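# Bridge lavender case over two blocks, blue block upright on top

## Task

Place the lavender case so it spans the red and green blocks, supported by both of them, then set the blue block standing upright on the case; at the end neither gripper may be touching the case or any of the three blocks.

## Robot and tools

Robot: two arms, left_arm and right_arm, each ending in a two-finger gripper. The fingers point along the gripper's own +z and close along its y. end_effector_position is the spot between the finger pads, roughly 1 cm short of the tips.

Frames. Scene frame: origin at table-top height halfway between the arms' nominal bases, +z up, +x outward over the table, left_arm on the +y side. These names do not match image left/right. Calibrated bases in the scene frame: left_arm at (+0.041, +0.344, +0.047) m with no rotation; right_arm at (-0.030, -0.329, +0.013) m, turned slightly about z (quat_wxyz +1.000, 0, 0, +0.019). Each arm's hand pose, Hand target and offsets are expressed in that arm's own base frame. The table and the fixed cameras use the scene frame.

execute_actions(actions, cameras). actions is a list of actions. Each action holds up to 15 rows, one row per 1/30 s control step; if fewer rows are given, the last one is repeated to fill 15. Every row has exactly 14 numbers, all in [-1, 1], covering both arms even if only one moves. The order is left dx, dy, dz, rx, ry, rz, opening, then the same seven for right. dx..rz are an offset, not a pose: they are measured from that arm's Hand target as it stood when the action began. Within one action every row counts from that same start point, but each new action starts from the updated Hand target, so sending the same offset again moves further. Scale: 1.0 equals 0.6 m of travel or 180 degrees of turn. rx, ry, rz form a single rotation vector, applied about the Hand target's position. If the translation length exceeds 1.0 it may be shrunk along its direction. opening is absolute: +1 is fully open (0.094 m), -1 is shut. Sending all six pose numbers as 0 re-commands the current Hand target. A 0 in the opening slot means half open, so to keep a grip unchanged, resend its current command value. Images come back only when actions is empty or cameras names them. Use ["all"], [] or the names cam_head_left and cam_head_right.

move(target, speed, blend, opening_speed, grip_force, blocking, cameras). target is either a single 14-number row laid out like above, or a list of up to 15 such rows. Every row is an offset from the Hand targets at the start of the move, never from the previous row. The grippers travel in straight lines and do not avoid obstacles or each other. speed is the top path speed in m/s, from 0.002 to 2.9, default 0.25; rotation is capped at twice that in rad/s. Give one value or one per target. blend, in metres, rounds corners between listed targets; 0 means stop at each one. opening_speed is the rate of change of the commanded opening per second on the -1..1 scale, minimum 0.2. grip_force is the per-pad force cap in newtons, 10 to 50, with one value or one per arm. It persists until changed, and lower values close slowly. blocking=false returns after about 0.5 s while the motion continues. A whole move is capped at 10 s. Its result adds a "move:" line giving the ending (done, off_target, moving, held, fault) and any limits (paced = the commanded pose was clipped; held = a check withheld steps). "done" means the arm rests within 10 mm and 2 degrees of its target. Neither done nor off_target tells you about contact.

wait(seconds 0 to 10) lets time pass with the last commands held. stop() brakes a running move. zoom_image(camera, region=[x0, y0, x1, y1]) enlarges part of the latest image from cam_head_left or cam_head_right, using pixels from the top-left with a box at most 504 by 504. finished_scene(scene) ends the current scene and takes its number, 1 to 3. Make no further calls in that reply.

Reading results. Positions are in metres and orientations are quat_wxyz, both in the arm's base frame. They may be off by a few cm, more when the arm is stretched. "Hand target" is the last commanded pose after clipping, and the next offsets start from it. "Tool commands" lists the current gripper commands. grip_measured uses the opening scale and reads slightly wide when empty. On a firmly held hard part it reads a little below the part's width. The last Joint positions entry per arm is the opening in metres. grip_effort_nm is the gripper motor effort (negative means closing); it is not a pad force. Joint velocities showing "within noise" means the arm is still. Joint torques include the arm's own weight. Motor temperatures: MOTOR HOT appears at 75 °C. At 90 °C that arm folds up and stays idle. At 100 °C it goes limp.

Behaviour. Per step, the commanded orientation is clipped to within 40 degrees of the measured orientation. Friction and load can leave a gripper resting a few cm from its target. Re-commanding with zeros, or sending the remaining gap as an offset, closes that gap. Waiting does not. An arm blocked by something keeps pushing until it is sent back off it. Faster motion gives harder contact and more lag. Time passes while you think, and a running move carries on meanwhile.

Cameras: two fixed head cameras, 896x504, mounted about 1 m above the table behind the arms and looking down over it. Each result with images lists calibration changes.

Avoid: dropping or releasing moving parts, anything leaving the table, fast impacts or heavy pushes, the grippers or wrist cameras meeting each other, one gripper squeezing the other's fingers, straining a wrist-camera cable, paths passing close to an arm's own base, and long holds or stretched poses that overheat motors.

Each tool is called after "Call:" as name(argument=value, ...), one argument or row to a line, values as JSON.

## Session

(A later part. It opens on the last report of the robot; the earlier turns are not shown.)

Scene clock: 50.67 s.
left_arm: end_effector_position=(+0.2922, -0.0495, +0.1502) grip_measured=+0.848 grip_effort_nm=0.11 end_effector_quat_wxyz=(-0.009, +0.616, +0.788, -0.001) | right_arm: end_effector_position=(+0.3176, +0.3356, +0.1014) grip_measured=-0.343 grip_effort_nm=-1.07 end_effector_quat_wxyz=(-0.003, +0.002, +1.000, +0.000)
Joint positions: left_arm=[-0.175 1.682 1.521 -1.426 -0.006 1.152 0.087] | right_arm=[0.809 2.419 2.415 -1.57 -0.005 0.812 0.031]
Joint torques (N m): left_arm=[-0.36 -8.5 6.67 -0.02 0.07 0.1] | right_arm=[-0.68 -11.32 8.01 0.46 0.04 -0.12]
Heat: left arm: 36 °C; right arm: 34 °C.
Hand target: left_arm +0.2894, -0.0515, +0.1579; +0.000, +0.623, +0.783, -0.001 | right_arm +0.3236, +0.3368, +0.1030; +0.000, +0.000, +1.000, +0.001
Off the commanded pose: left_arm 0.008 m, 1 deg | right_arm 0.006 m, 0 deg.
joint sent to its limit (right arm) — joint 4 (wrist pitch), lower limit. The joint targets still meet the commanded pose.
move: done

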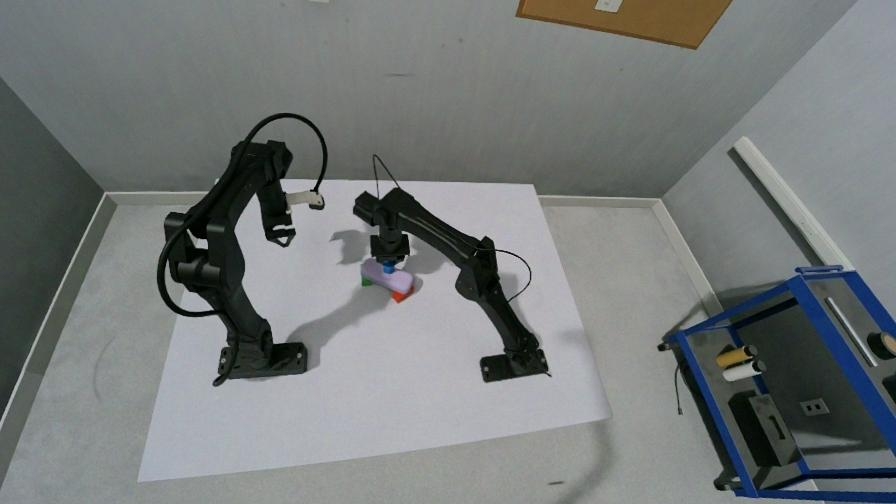

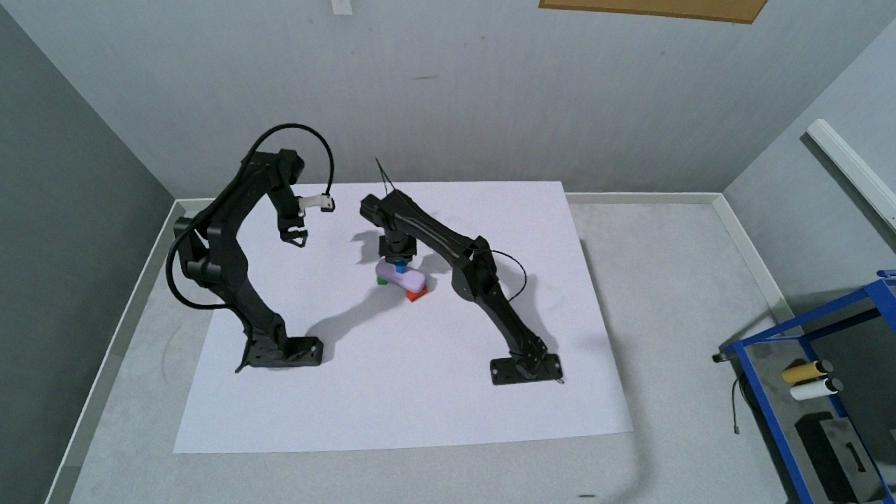

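Call:
move(
  target=[0,0,0,0,0,0,0.85,0.004,0,-0.015,0,0,0,-0.6],
  speed=0.04,
)

Call:
move(
  target=[0,0,0,0,0,0,0.85,0,0,-0.01,0,0,0,-0.6],
  speed=0.03,
  cameras=["cam_head_right"],
)

Call:
zoom_image(
  camera="cam_head_right",
  region=[350, 230, 450, 313],
)

Scene clock: 52.30 s.
left_arm: end_effector_position=(+0.2922, -0.0495, +0.1502) grip_measured=+0.848 grip_effort_nm=0.11 end_effector_quat_wxyz=(-0.009, +0.616, +0.788, -0.001) | right_arm: end_effector_position=(+0.3178, +0.3358, +0.0960) grip_measured=-0.343 grip_effort_nm=-1.07 end_effector_quat_wxyz=(-0.007, +0.000, +1.000, -0.003)
Joint positions: left_arm=[-0.175 1.682 1.521 -1.426 -0.006 1.152 0.087] | right_arm=[0.809 2.432 2.415 -1.568 -0.005 0.809 0.031]
Joint torques (N m): left_arm=[-0.38 -8.51 6.67 -0.02 0.07 0.1] | right_arm=[-0.7 -11.28 7.09 0.61 0.07 -0.03]
Heat: left arm: 36 °C; right arm: 34 °C.
Hand target: left_arm +0.2894, -0.0515, +0.1579; +0.000, +0.623, +0.783, -0.001 | right_arm +0.3260, +0.3368, +0.0941; +0.000, +0.000, +1.000, +0.001
Off the commanded pose: left_arm 0.008 m, 1 deg | right_arm 0.008 m, 1 deg.
move: done

Scene clock: 53.00 s.
left_arm: end_effector_position=(+0.2922, -0.0495, +0.1502) grip_measured=+0.848 grip_effort_nm=0.11 end_effector_quat_wxyz=(-0.009, +0.616, +0.788, -0.001) | right_arm: end_effector_position=(+0.3210, +0.3392, +0.0955) grip_measured=-0.343 grip_effort_nm=-1.07 end_effector_quat_wxyz=(-0.001, +0.000, +1.000, +0.003)
Joint positions: left_arm=[-0.175 1.682 1.521 -1.426 -0.006 1.152 0.087] | right_arm=[0.809 2.432 2.413 -1.548 -0.005 0.808 0.031]
Joint torques (N m): left_arm=[-0.36 -8.5 6.67 -0.02 0.07 0.1] | right_arm=[-0.85 -11.85 3.97 0.72 0.04 -0.09]
Heat: left arm: 36 °C; right arm: 34 °C.
Hand target: left_arm +0.2894, -0.0515, +0.1579; +0.000, +0.623, +0.783, -0.001 | right_arm +0.3260, +0.3369, +0.0881; +0.000, +0.000, +1.000, +0.001
Off the commanded pose: left_arm 0.008 m, 1 deg | right_arm 0.009 m, 0 deg.
move: done
Images, in order (width x height): cam_head_right 896x504.

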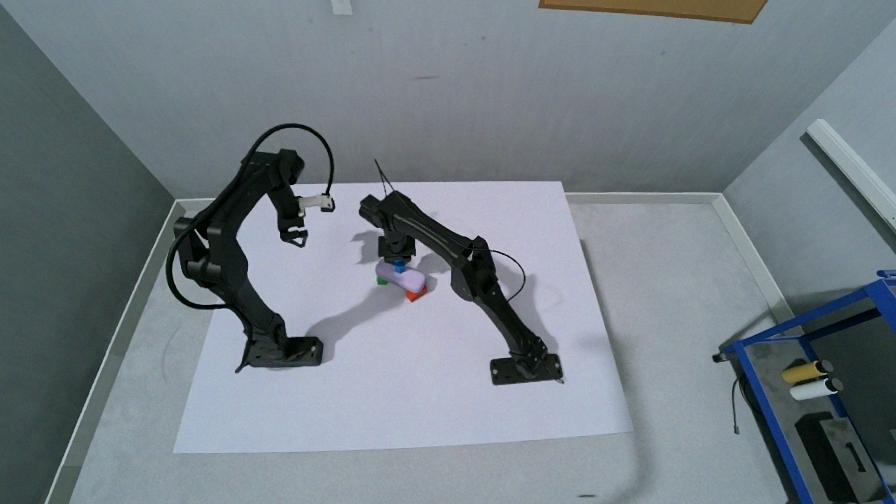

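Scaled by 5.040 from the camera's 896x504 image, which has a finer 1280x720 frame.

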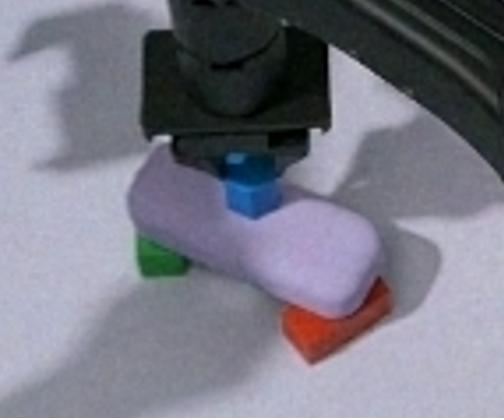

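Call:
move(
  target=[
    [0,0,0,0,0,0,0.85,-0.004,0,0.013,0,0,0,-0.6],
    [0,0,0,0,0,0,0.85,-0.004,0,0.013,0,0,0,0.3],
    [0,0,0,0,0,0,0.85,-0.004,0,0.16,0,0,0,0.3],
  ],
  speed=[0.04, 0.1, 0.12],
  cameras=["cam_head_right"],
)

Call:
zoom_image(
  camera="cam_head_right",
  region=[350, 230, 450, 313],
)

Scene clock: 56.37 s.
left_arm: end_effector_position=(+0.2922, -0.0495, +0.1502) grip_measured=+0.848 grip_effort_nm=0.11 end_effector_quat_wxyz=(-0.009, +0.616, +0.788, -0.001) | right_arm: end_effector_position=(+0.3209, +0.3390, +0.1665) grip_measured=+0.298 grip_effort_nm=0.05 end_effector_quat_wxyz=(+0.053, +0.000, +0.997, +0.060)
Joint positions: left_arm=[-0.175 1.682 1.521 -1.426 -0.006 1.152 0.087] | right_arm=[0.809 2.29 2.443 -1.563 -0.005 0.808 0.061]
Joint torques (N m): left_arm=[-0.38 -8.5 6.67 -0.02 0.07 0.1] | right_arm=[-0.59 -13.57 7.51 0.68 0.02 -0.06]
Heat: left arm: 36 °C; right arm: 34 °C.
Hand target: left_arm +0.2894, -0.0515, +0.1579; +0.000, +0.623, +0.783, -0.001 | right_arm +0.3236, +0.3368, +0.1840; +0.000, +0.000, +1.000, +0.000
Off the commanded pose: left_arm 0.008 m, 1 deg | right_arm 0.018 m, 9 deg.
joint sent to its limit (right arm) — joint 4 (wrist pitch), lower limit. The joint targets are off in orientation, not in position.
move: off_target (right_arm)
Images, in order (width x height): cam_head_right 896x504.

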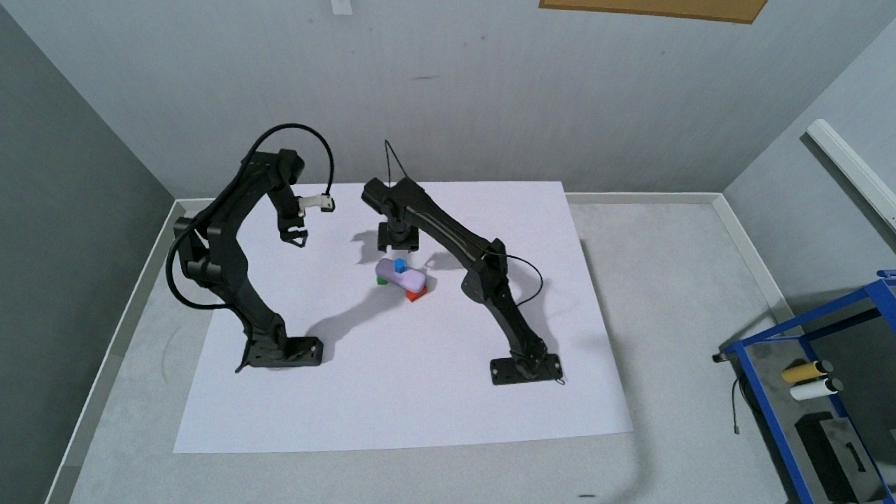

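Scaled by 5.040 from the camera's 896x504 image, which has a finer 1280x720 frame.

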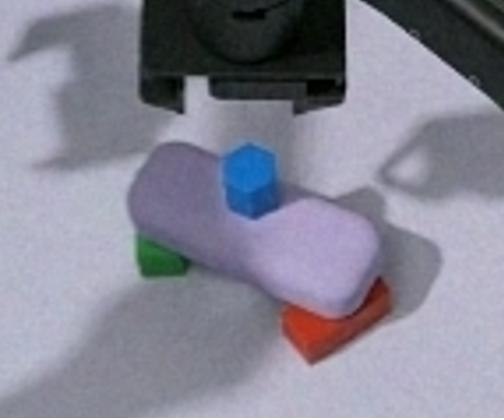

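Standing upright.

Call:
finished_scene(
  scene=2,
)

The scene is finished: the task was done.


## Next scene

The same job, from a new start.

Call:
execute_actions(
  actions=[],
)

Call:
zoom_image(
  camera="cam_head_right",
  region=[320, 210, 500, 350],
)

Call:
zoom_image(
  camera="cam_head_left",
  region=[300, 210, 480, 350],
)

Scene clock: 0.00 s.
left_arm: end_effector_position=(+0.3882, -0.0002, +0.1658) grip_measured=+1.000 grip_effort_nm=n/a end_effector_quat_wxyz=(+0.702, -0.002, +0.712, +0.022) | right_arm: end_effector_position=(+0.3921, +0.0005, +0.1236) grip_measured=+1.000 grip_effort_nm=n/a end_effector_quat_wxyz=(+0.650, +0.019, +0.758, -0.050)
Joint positions: left_arm=[-0.036 1.502 0.26 1.228 -0.07 0.028 0.094] | right_arm=[0.082 1.587 0.28 1.153 0.181 -0.024 0.094]
Joint velocities: within noise
Joint torques (N m): no reading
Motor temperatures (°C): left_arm=[30 31 32 30 30 30 31] | right_arm=[28 31 31 31 32 33 29]
Heat: left arm: 32 °C; right arm: 33 °C.
Hand target: left_arm +0.3893, -0.0003, +0.1696; +0.705, -0.002, +0.709, +0.022 | right_arm +0.3935, +0.0005, +0.1279; +0.654, +0.020, +0.755, -0.050
Tool commands: left_gripper/opening=+1.0 right_gripper/opening=+1.0

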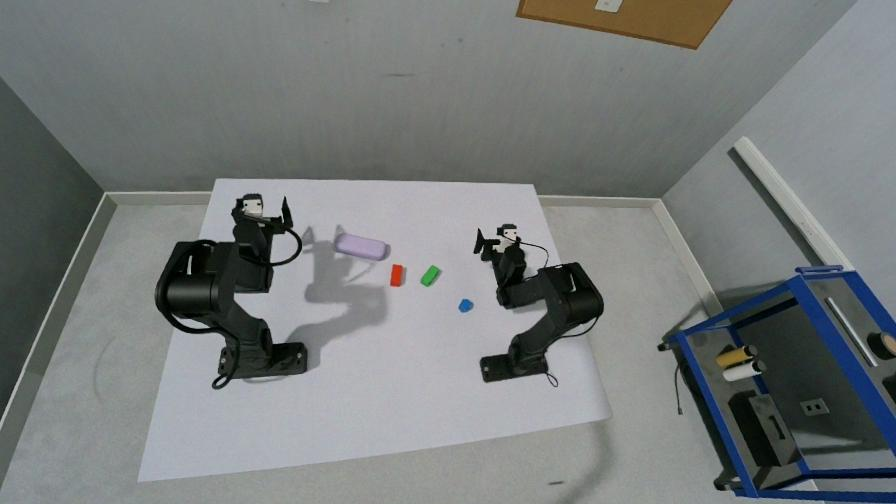

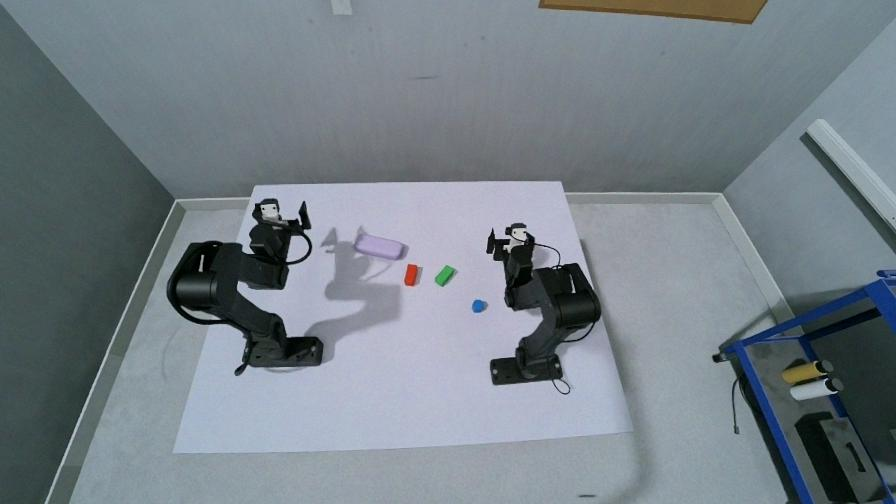

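Scaled by 2.800 from the camera's 896x504 image, which has a finer 1280x720 frame.

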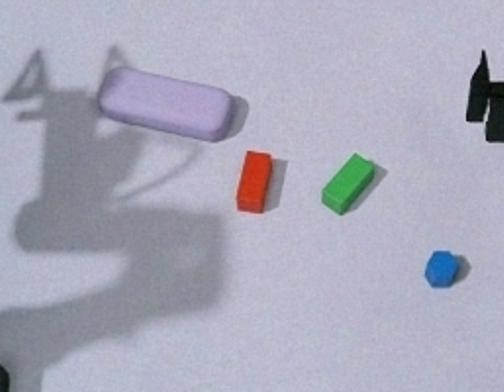

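Scaled by 2.800 from the camera's 896x504 image, which has a finer 1280x720 frame.

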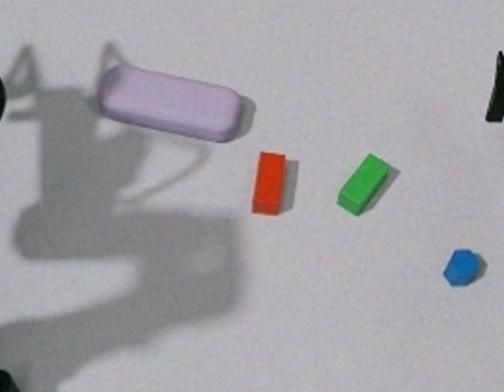

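Call:
zoom_image(
  camera="cam_head_right",
  region=[455, 285, 505, 327],
)

Scaled by 10.080 from the camera's 896x504 image, which has a finer 1280x720 frame.

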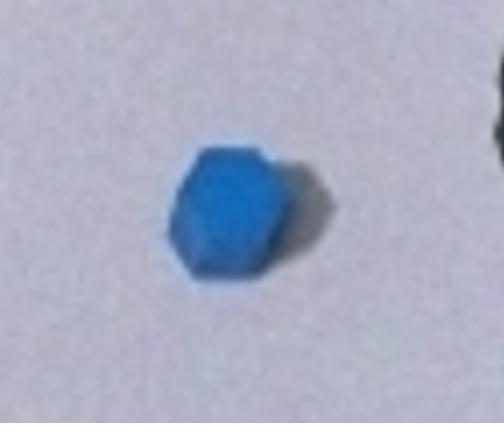

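Call:
move(
  target=[-0.062,-0.416,-0.124,0.427,0.359,-0.441,1,-0.321,0.209,-0.02,-0.081,0.453,0.1464,1],
  speed=0.45,
  cameras=["all"],
)

Call:
zoom_image(
  camera="cam_head_right",
  region=[330, 200, 510, 340],
)

Call:
zoom_image(
  camera="cam_head_left",
  region=[310, 200, 490, 340],
)

Scene clock: 10.13 s.
left_arm: end_effector_position=(+0.3481, -0.2483, +0.0944) grip_measured=+1.000 grip_effort_nm=-0.01 end_effector_quat_wxyz=(+0.000, +0.781, +0.624, -0.001) | right_arm: end_effector_position=(+0.1970, +0.1201, +0.1091) grip_measured=+1.000 grip_effort_nm=-0.04 end_effector_quat_wxyz=(-0.008, -0.252, +0.968, -0.005)
Joint positions: left_arm=[-0.621 2.202 2.015 -1.383 0.002 1.172 0.094] | right_arm=[0.547 1.433 1.112 -1.267 0.005 0.037 0.094]
Joint torques (N m): left_arm=[0.17 -9.47 9.11 0 -0.04 0.09] | right_arm=[0.57 -4.19 8.21 0.37 -0.08 0.12]
Heat: left arm: 34 °C; right arm: 33 °C.
Hand target: left_arm +0.3521, -0.2498, +0.0951; +0.001, +0.785, +0.620, +0.000 | right_arm +0.2008, +0.1258, +0.1158; +0.000, -0.251, +0.968, +0.001
Off the commanded pose: left_arm 0.004 m, 1 deg | right_arm 0.010 m, 1 deg.
move: done

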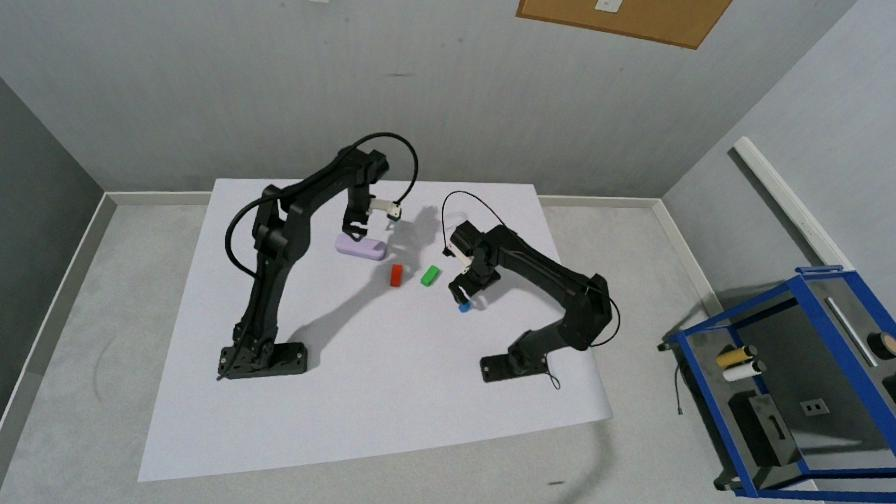

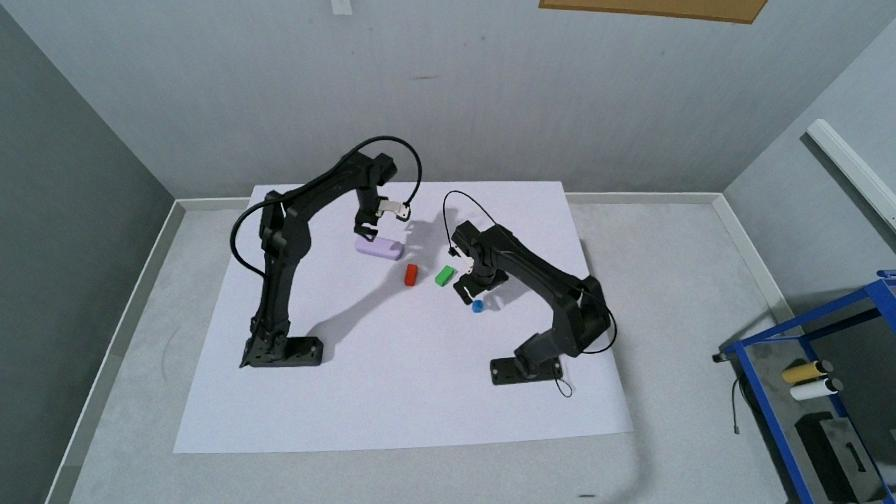

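Scaled by 2.800 from the camera's 896x504 image, which has a finer 1280x720 frame.

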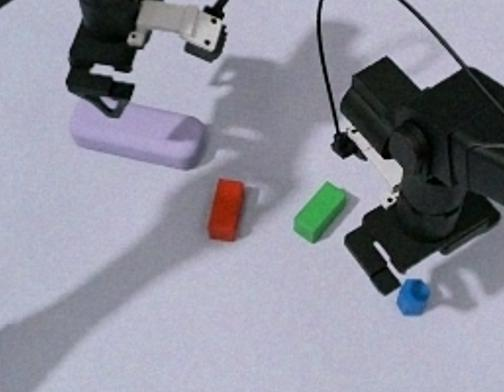

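Scaled by 2.800 from the camera's 896x504 image, which has a finer 1280x720 frame.

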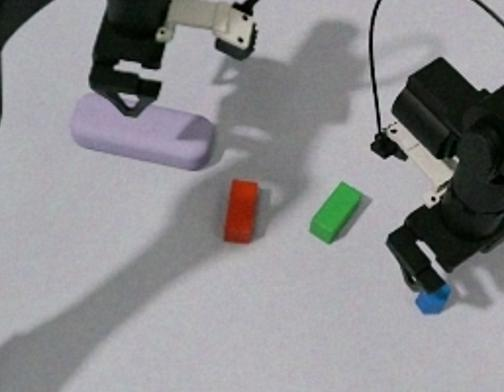

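Call:
move(
  target=[
    [0,0,-0.188,0,0,0,1,0,0,-0.159,0,0,0,1],
    [0,0,-0.188,0,0,0,-0.1,0,0,-0.159,0,0,0,-0.6],
  ],
  speed=0.15,
  grip_force=[35, 40],
)

Scene clock: 15.97 s.
left_arm: end_effector_position=(+0.3523, -0.2507, -0.0124) grip_measured=+0.328 grip_effort_nm=-0.75 end_effector_quat_wxyz=(+0.002, +0.782, +0.623, +0.001) | right_arm: end_effector_position=(+0.2029, +0.1238, +0.0241) grip_measured=-0.344 grip_effort_nm=-0.83 end_effector_quat_wxyz=(+0.002, -0.252, +0.968, -0.002)
Joint positions: left_arm=[-0.621 2.281 1.716 -1 -0.001 1.174 0.062] | right_arm=[0.547 1.53 0.849 -0.887 0.004 0.037 0.031]
Joint torques (N m): left_arm=[0.17 -10.52 5.42 0.24 0 0.07] | right_arm=[0.59 -4.74 4.25 0.67 -0.04 0.12]
Heat: left arm: 34 °C; right arm: 33 °C.
Hand target: left_arm +0.3520, -0.2498, -0.0177; +0.001, +0.785, +0.620, +0.000 | right_arm +0.2009, +0.1259, +0.0205; +0.001, -0.251, +0.968, +0.001
Off the commanded pose: left_arm 0.005 m, 1 deg | right_arm 0.005 m, 0 deg.
grip_force (N): 35, 40
move: done

Call:
move(
  target=[
    [0,0,0.15,0,0,0,-0.1,0.05,-0.1,0.15,0,0,0,-0.6],
    [-0.183,-0.267,0.15,0,0,0.063,-0.1,0.167,-0.217,0.23,0,0,0,-0.6],
  ],
  speed=0.25,
  blend=[0.02, 0],
  grip_force=[50, 50],
  cameras=["all"],
)

Call:
zoom_image(
  camera="cam_head_right",
  region=[360, 210, 480, 310],
)

Call:
zoom_image(
  camera="cam_head_left",
  region=[340, 210, 460, 310],
)

Scene clock: 20.07 s.
left_arm: end_effector_position=(+0.2393, -0.4065, +0.0701) grip_measured=+0.316 grip_effort_nm=-1.03 end_effector_quat_wxyz=(-0.004, +0.723, +0.691, +0.004) | right_arm: end_effector_position=(+0.2961, -0.0035, +0.1530) grip_measured=-0.354 grip_effort_nm=-1.07 end_effector_quat_wxyz=(-0.006, -0.248, +0.969, +0.001)
Joint positions: left_arm=[-1.043 2.455 2.354 -1.478 -0.006 0.574 0.062] | right_arm=[-0.014 1.678 1.527 -1.432 0.002 -0.515 0.03]
Joint torques (N m): left_arm=[0.32 -11.26 9.29 0.02 0.04 -0.1] | right_arm=[-0.42 -6.08 8.25 0.41 -0.04 -0.1]
Heat: left arm: 34 °C; right arm: 33 °C.
Hand target: left_arm +0.2421, -0.4100, +0.0722; +0.000, +0.720, +0.694, +0.000 | right_arm +0.3012, -0.0043, +0.1585; +0.001, -0.251, +0.968, +0.001
Off the commanded pose: left_arm 0.005 m, 1 deg | right_arm 0.008 m, 1 deg.
move: done

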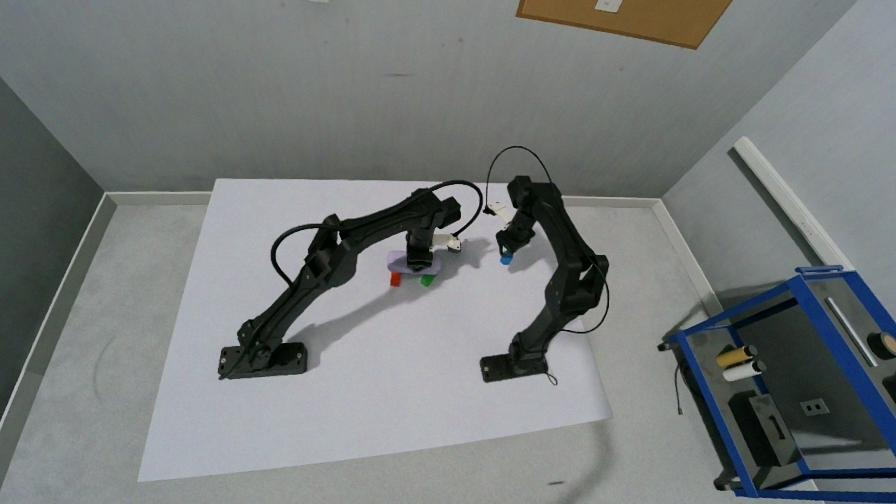

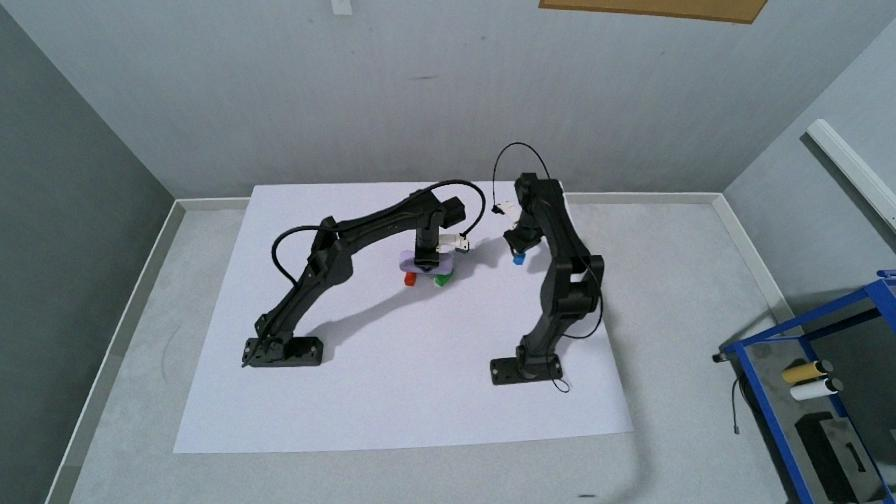

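Scaled by 4.200 from the camera's 896x504 image, which has a finer 1280x720 frame.

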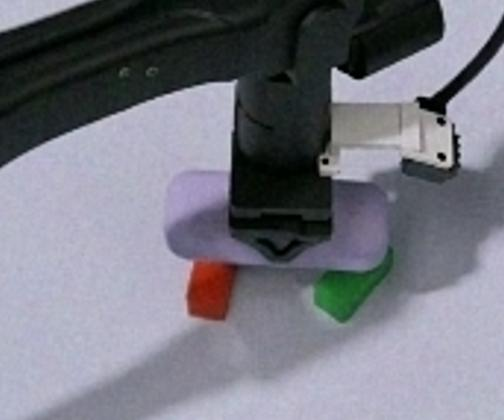

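Scaled by 4.200 from the camera's 896x504 image, which has a finer 1280x720 frame.

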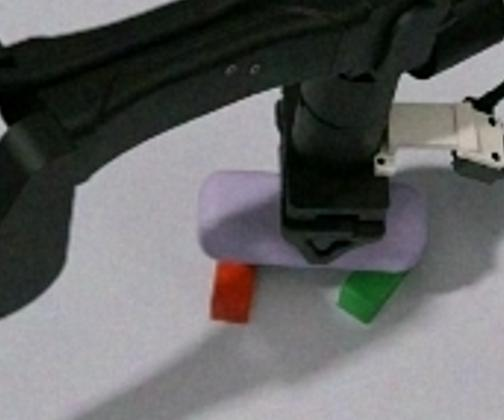

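Call:
move(
  target=[
    [0.003,-0.010,-0.075,0,0,0,-0.1,0,0,0,0,0,0,-0.6],
    [0.003,-0.010,-0.104,0,0,0,-0.1,0,0,0,0,0,0,-0.6],
  ],
  speed=[0.08, 0.03],
  blend=[0.002, 0],
  cameras=["all"],
)

Call:
zoom_image(
  camera="cam_head_right",
  region=[360, 210, 480, 310],
)

Scene clock: 23.17 s.
left_arm: end_effector_position=(+0.2439, -0.4144, +0.0209) grip_measured=+0.316 grip_effort_nm=-1.03 end_effector_quat_wxyz=(+0.002, +0.722, +0.692, +0.002) | right_arm: end_effector_position=(+0.2960, -0.0035, +0.1530) grip_measured=-0.354 grip_effort_nm=-1.07 end_effector_quat_wxyz=(-0.007, -0.248, +0.969, +0.001)
Joint positions: left_arm=[-1.043 2.48 2.202 -1.29 -0.006 0.571 0.062] | right_arm=[-0.014 1.678 1.527 -1.433 0.002 -0.515 0.03]
Joint torques (N m): left_arm=[0.06 -11.51 4.96 0.4 0.04 -0.09] | right_arm=[-0.4 -6.13 8.23 0.41 -0.05 -0.11]
Heat: left arm: 35 °C; right arm: 33 °C.
Hand target: left_arm +0.2440, -0.4161, +0.0100; +0.001, +0.720, +0.694, +0.000 | right_arm +0.3011, -0.0043, +0.1585; +0.000, -0.251, +0.968, +0.001
Off the commanded pose: left_arm 0.011 m, 1 deg | right_arm 0.008 m, 1 deg.
move: off_target (left_arm)

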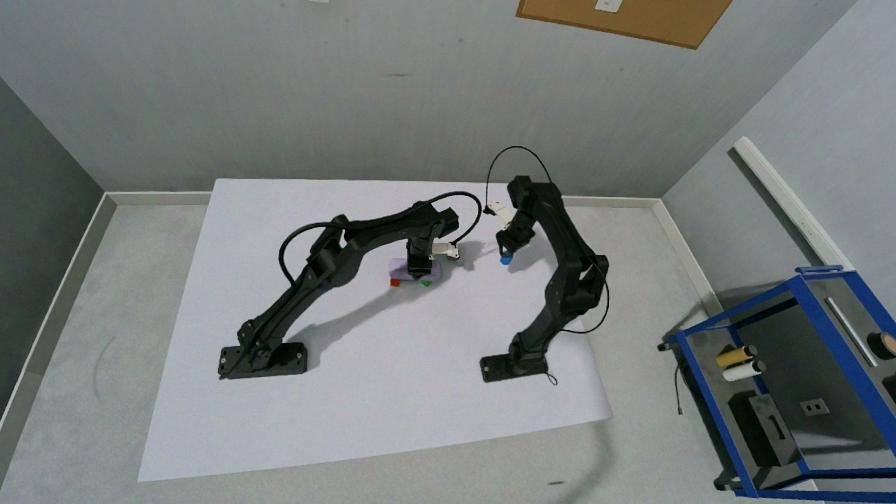

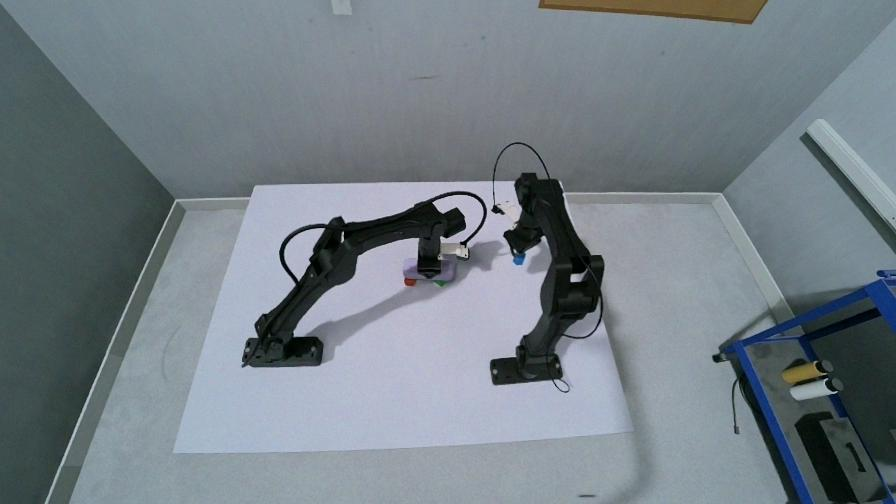

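Scaled by 4.200 from the camera's 896x504 image, which has a finer 1280x720 frame.

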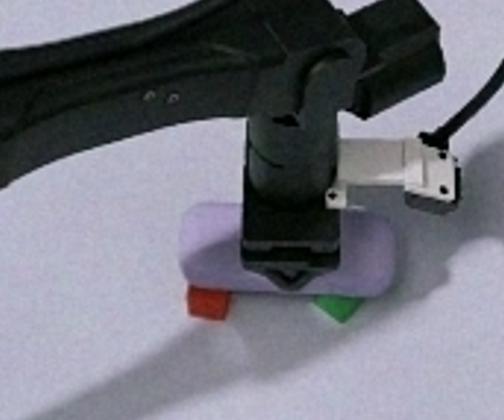

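Call:
move(
  target=[
    [0,0,0.013,0,0,0,-0.1,0,0,0,0,0,0,-0.6],
    [0,0,0.013,0,0,0,0.85,0,0,0,0,0,0,-0.6],
    [0,0,0.2,0,0,0,0.85,0,0,0,0,0,0,-0.6],
    [0.08,0.5,0.25,0,0,0,0.85,0.05,0.435,-0.042,0,0,0,-0.6],
  ],
  speed=[0.05, 0.1, 0.15, 0.35],
  blend=[0, 0, 0.03, 0],
  cameras=["all"],
)

Call:
zoom_image(
  camera="cam_head_right",
  region=[375, 225, 475, 308],
)

Call:
zoom_image(
  camera="cam_head_left",
  region=[365, 225, 465, 308],
)

Scene clock: 28.77 s.
left_arm: end_effector_position=(+0.2951, -0.1125, +0.1566) grip_measured=+0.848 grip_effort_nm=0.12 end_effector_quat_wxyz=(-0.012, +0.714, +0.700, +0.004) | right_arm: end_effector_position=(+0.3255, +0.2568, +0.1305) grip_measured=-0.354 grip_effort_nm=-1.07 end_effector_quat_wxyz=(-0.005, -0.259, +0.966, +0.001)
Joint positions: left_arm=[-0.377 1.761 1.637 -1.465 -0.017 1.212 0.087] | right_arm=[0.663 2.168 2.103 -1.514 -0.006 0.139 0.03]
Joint torques (N m): left_arm=[-0.43 -9.21 5.14 0.17 0.17 0.09] | right_arm=[-0.62 -9.84 8.2 0.45 0.05 0.14]
Heat: left arm: 35 °C; right arm: 33 °C.
Hand target: left_arm +0.2921, -0.1160, +0.1600; +0.001, +0.720, +0.694, +0.000 | right_arm +0.3312, +0.2566, +0.1333; +0.001, -0.251, +0.968, +0.001
Off the commanded pose: left_arm 0.006 m, 2 deg | right_arm 0.006 m, 1 deg.
move: done

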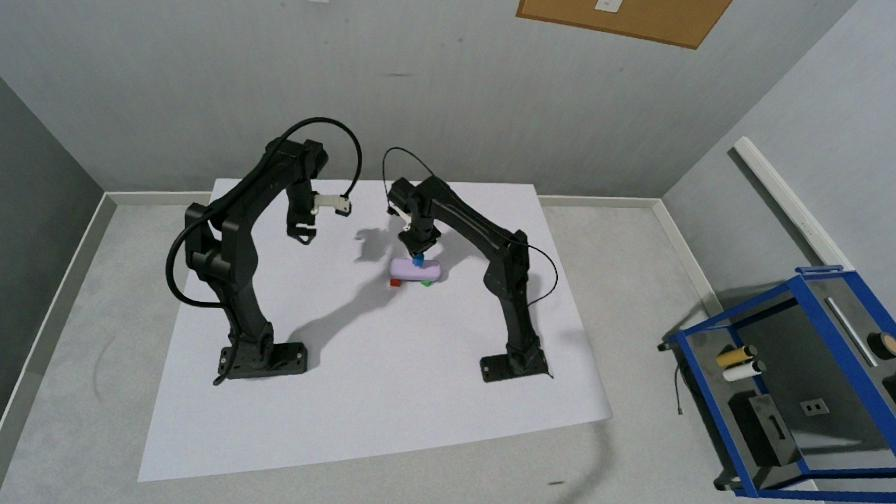

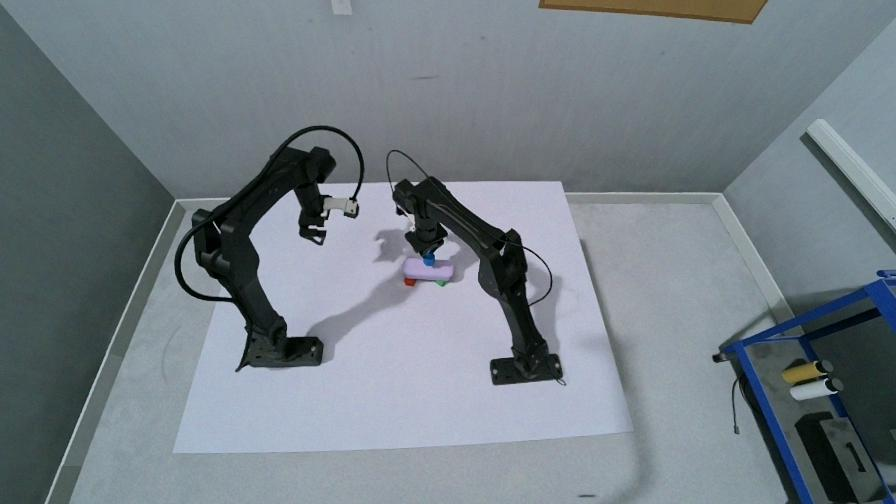

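Scaled by 5.040 from the camera's 896x504 image, which has a finer 1280x720 frame.

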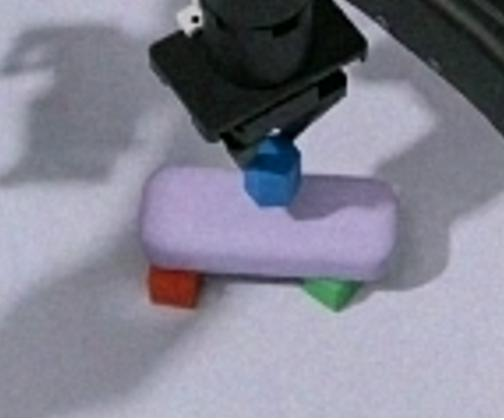

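Scaled by 5.040 from the camera's 896x504 image, which has a finer 1280x720 frame.

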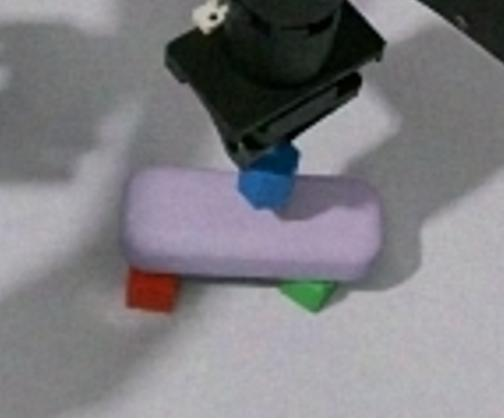

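Call:
move(
  target=[
    [0,0,0,0,0,0,0.85,0.010,0.005,-0.046,0,0,0,-0.6],
    [0,0,0,0,0,0,0.85,0.010,0.005,-0.069,0,0,0,-0.6],
  ],
  speed=[0.08, 0.03],
  blend=[0.002, 0],
  cameras=["all"],
)

Call:
zoom_image(
  camera="cam_head_right",
  region=[375, 225, 475, 308],
)

Call:
zoom_image(
  camera="cam_head_left",
  region=[365, 225, 465, 308],
)

Scene clock: 31.57 s.
left_arm: end_effector_position=(+0.2951, -0.1125, +0.1566) grip_measured=+0.848 grip_effort_nm=0.13 end_effector_quat_wxyz=(-0.011, +0.714, +0.700, +0.004) | right_arm: end_effector_position=(+0.3333, +0.2629, +0.0983) grip_measured=-0.354 grip_effort_nm=-1.07 end_effector_quat_wxyz=(+0.001, -0.259, +0.966, +0.003)
Joint positions: left_arm=[-0.377 1.761 1.637 -1.465 -0.017 1.213 0.087] | right_arm=[0.663 2.184 2.001 -1.384 -0.006 0.139 0.03]
Joint torques (N m): left_arm=[-0.43 -9.21 5.14 0.18 0.17 0.09] | right_arm=[-0.88 -10.55 4.3 0.71 0.07 0.11]
Motor temperatures (°C): left_arm=[30 36 34 30 30 30 32] | right_arm=[28 32 33 32 32 33 30]
Heat: left arm: 36 °C; right arm: 33 °C.
Hand target: left_arm +0.2921, -0.1160, +0.1600; +0.001, +0.719, +0.695, +0.000 | right_arm +0.3372, +0.2596, +0.0919; +0.001, -0.251, +0.968, +0.001
Off the commanded pose: left_arm 0.006 m, 2 deg | right_arm 0.008 m, 1 deg.
move: done

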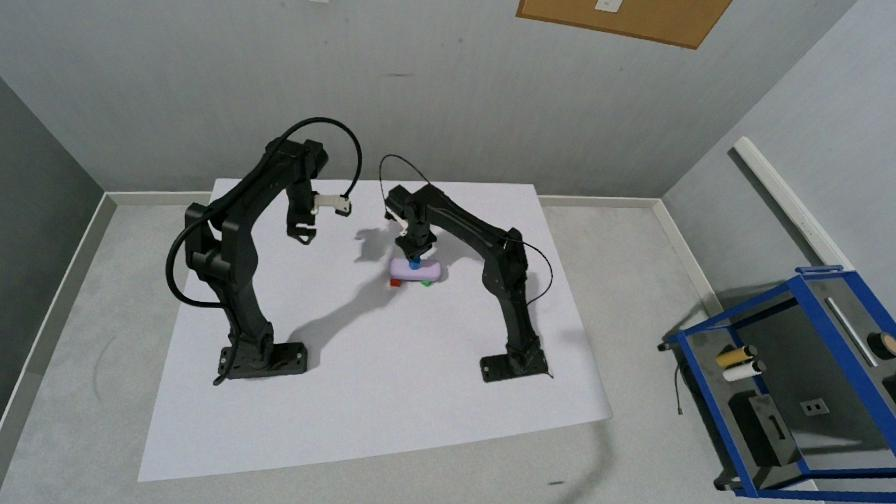

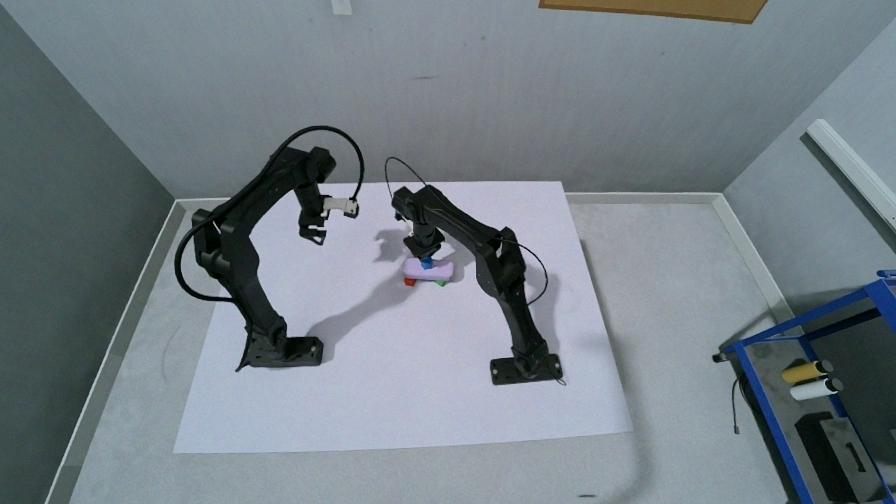

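Scaled by 5.040 from the camera's 896x504 image, which has a finer 1280x720 frame.

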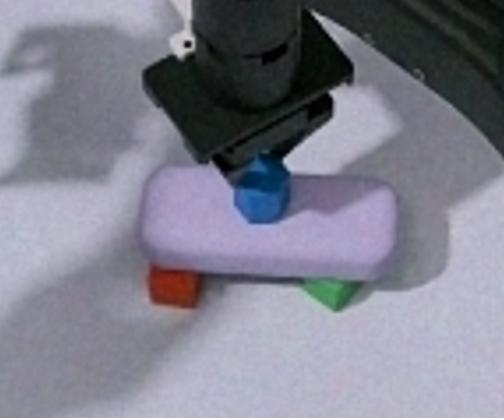

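Scaled by 5.040 from the camera's 896x504 image, which has a finer 1280x720 frame.

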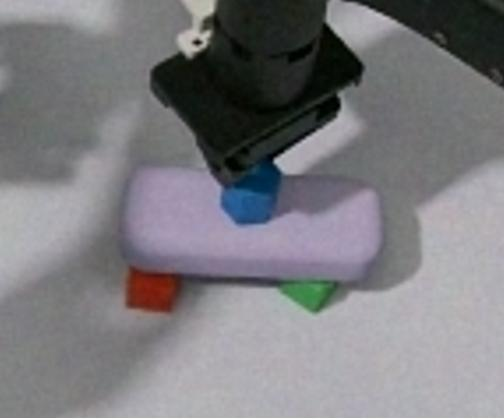

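Contact, centered. Release.

Call:
move(
  target=[
    [0,0,0,0,0,0,0.85,-0.003,0.003,0.012,0,0,0,-0.6],
    [0,0,0,0,0,0,0.85,-0.003,0.003,0.012,0,0,0,0.4],
    [0,0,0,0,0,0,0.85,-0.003,0.003,0.12,0,0,0,0.4],
  ],
  speed=[0.04, 0.1, 0.12],
  cameras=["cam_head_right"],
)

Call:
zoom_image(
  camera="cam_head_right",
  region=[375, 225, 475, 308],
)

Scene clock: 35.33 s.
left_arm: end_effector_position=(+0.2951, -0.1125, +0.1566) grip_measured=+0.848 grip_effort_nm=0.12 end_effector_quat_wxyz=(-0.011, +0.714, +0.700, +0.004) | right_arm: end_effector_position=(+0.3323, +0.2621, +0.1468) grip_measured=+0.398 grip_effort_nm=0.06 end_effector_quat_wxyz=(+0.009, -0.257, +0.966, +0.007)
Joint positions: left_arm=[-0.377 1.761 1.637 -1.465 -0.017 1.213 0.087] | right_arm=[0.663 2.192 2.209 -1.565 -0.006 0.143 0.066]
Joint torques (N m): left_arm=[-0.43 -9.21 5.14 0.18 0.17 0.09] | right_arm=[-0.34 -13.14 7.51 0.49 0.04 0.11]
Heat: left arm: 36 °C; right arm: 33 °C.
Hand target: left_arm +0.2921, -0.1160, +0.1600; +0.001, +0.719, +0.695, +0.000 | right_arm +0.3353, +0.2613, +0.1638; +0.000, -0.251, +0.968, +0.000
Off the commanded pose: left_arm 0.006 m, 2 deg | right_arm 0.017 m, 1 deg.
joint sent to its limit (right arm) — joint 4 (wrist pitch), lower limit. The joint targets are off in orientation, not in position.
move: off_target (right_arm)
Images, in order (width x height): cam_head_right 896x504.

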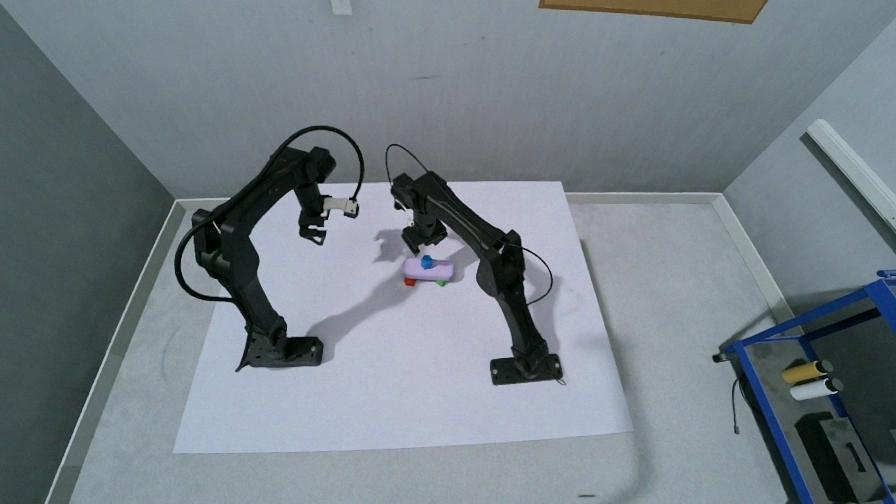

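Scaled by 5.040 from the camera's 896x504 image, which has a finer 1280x720 frame.

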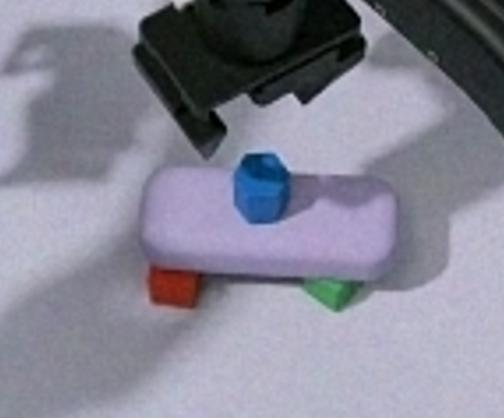

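Call:
finished_scene(
  scene=3,
)

The scene is finished: the task was done.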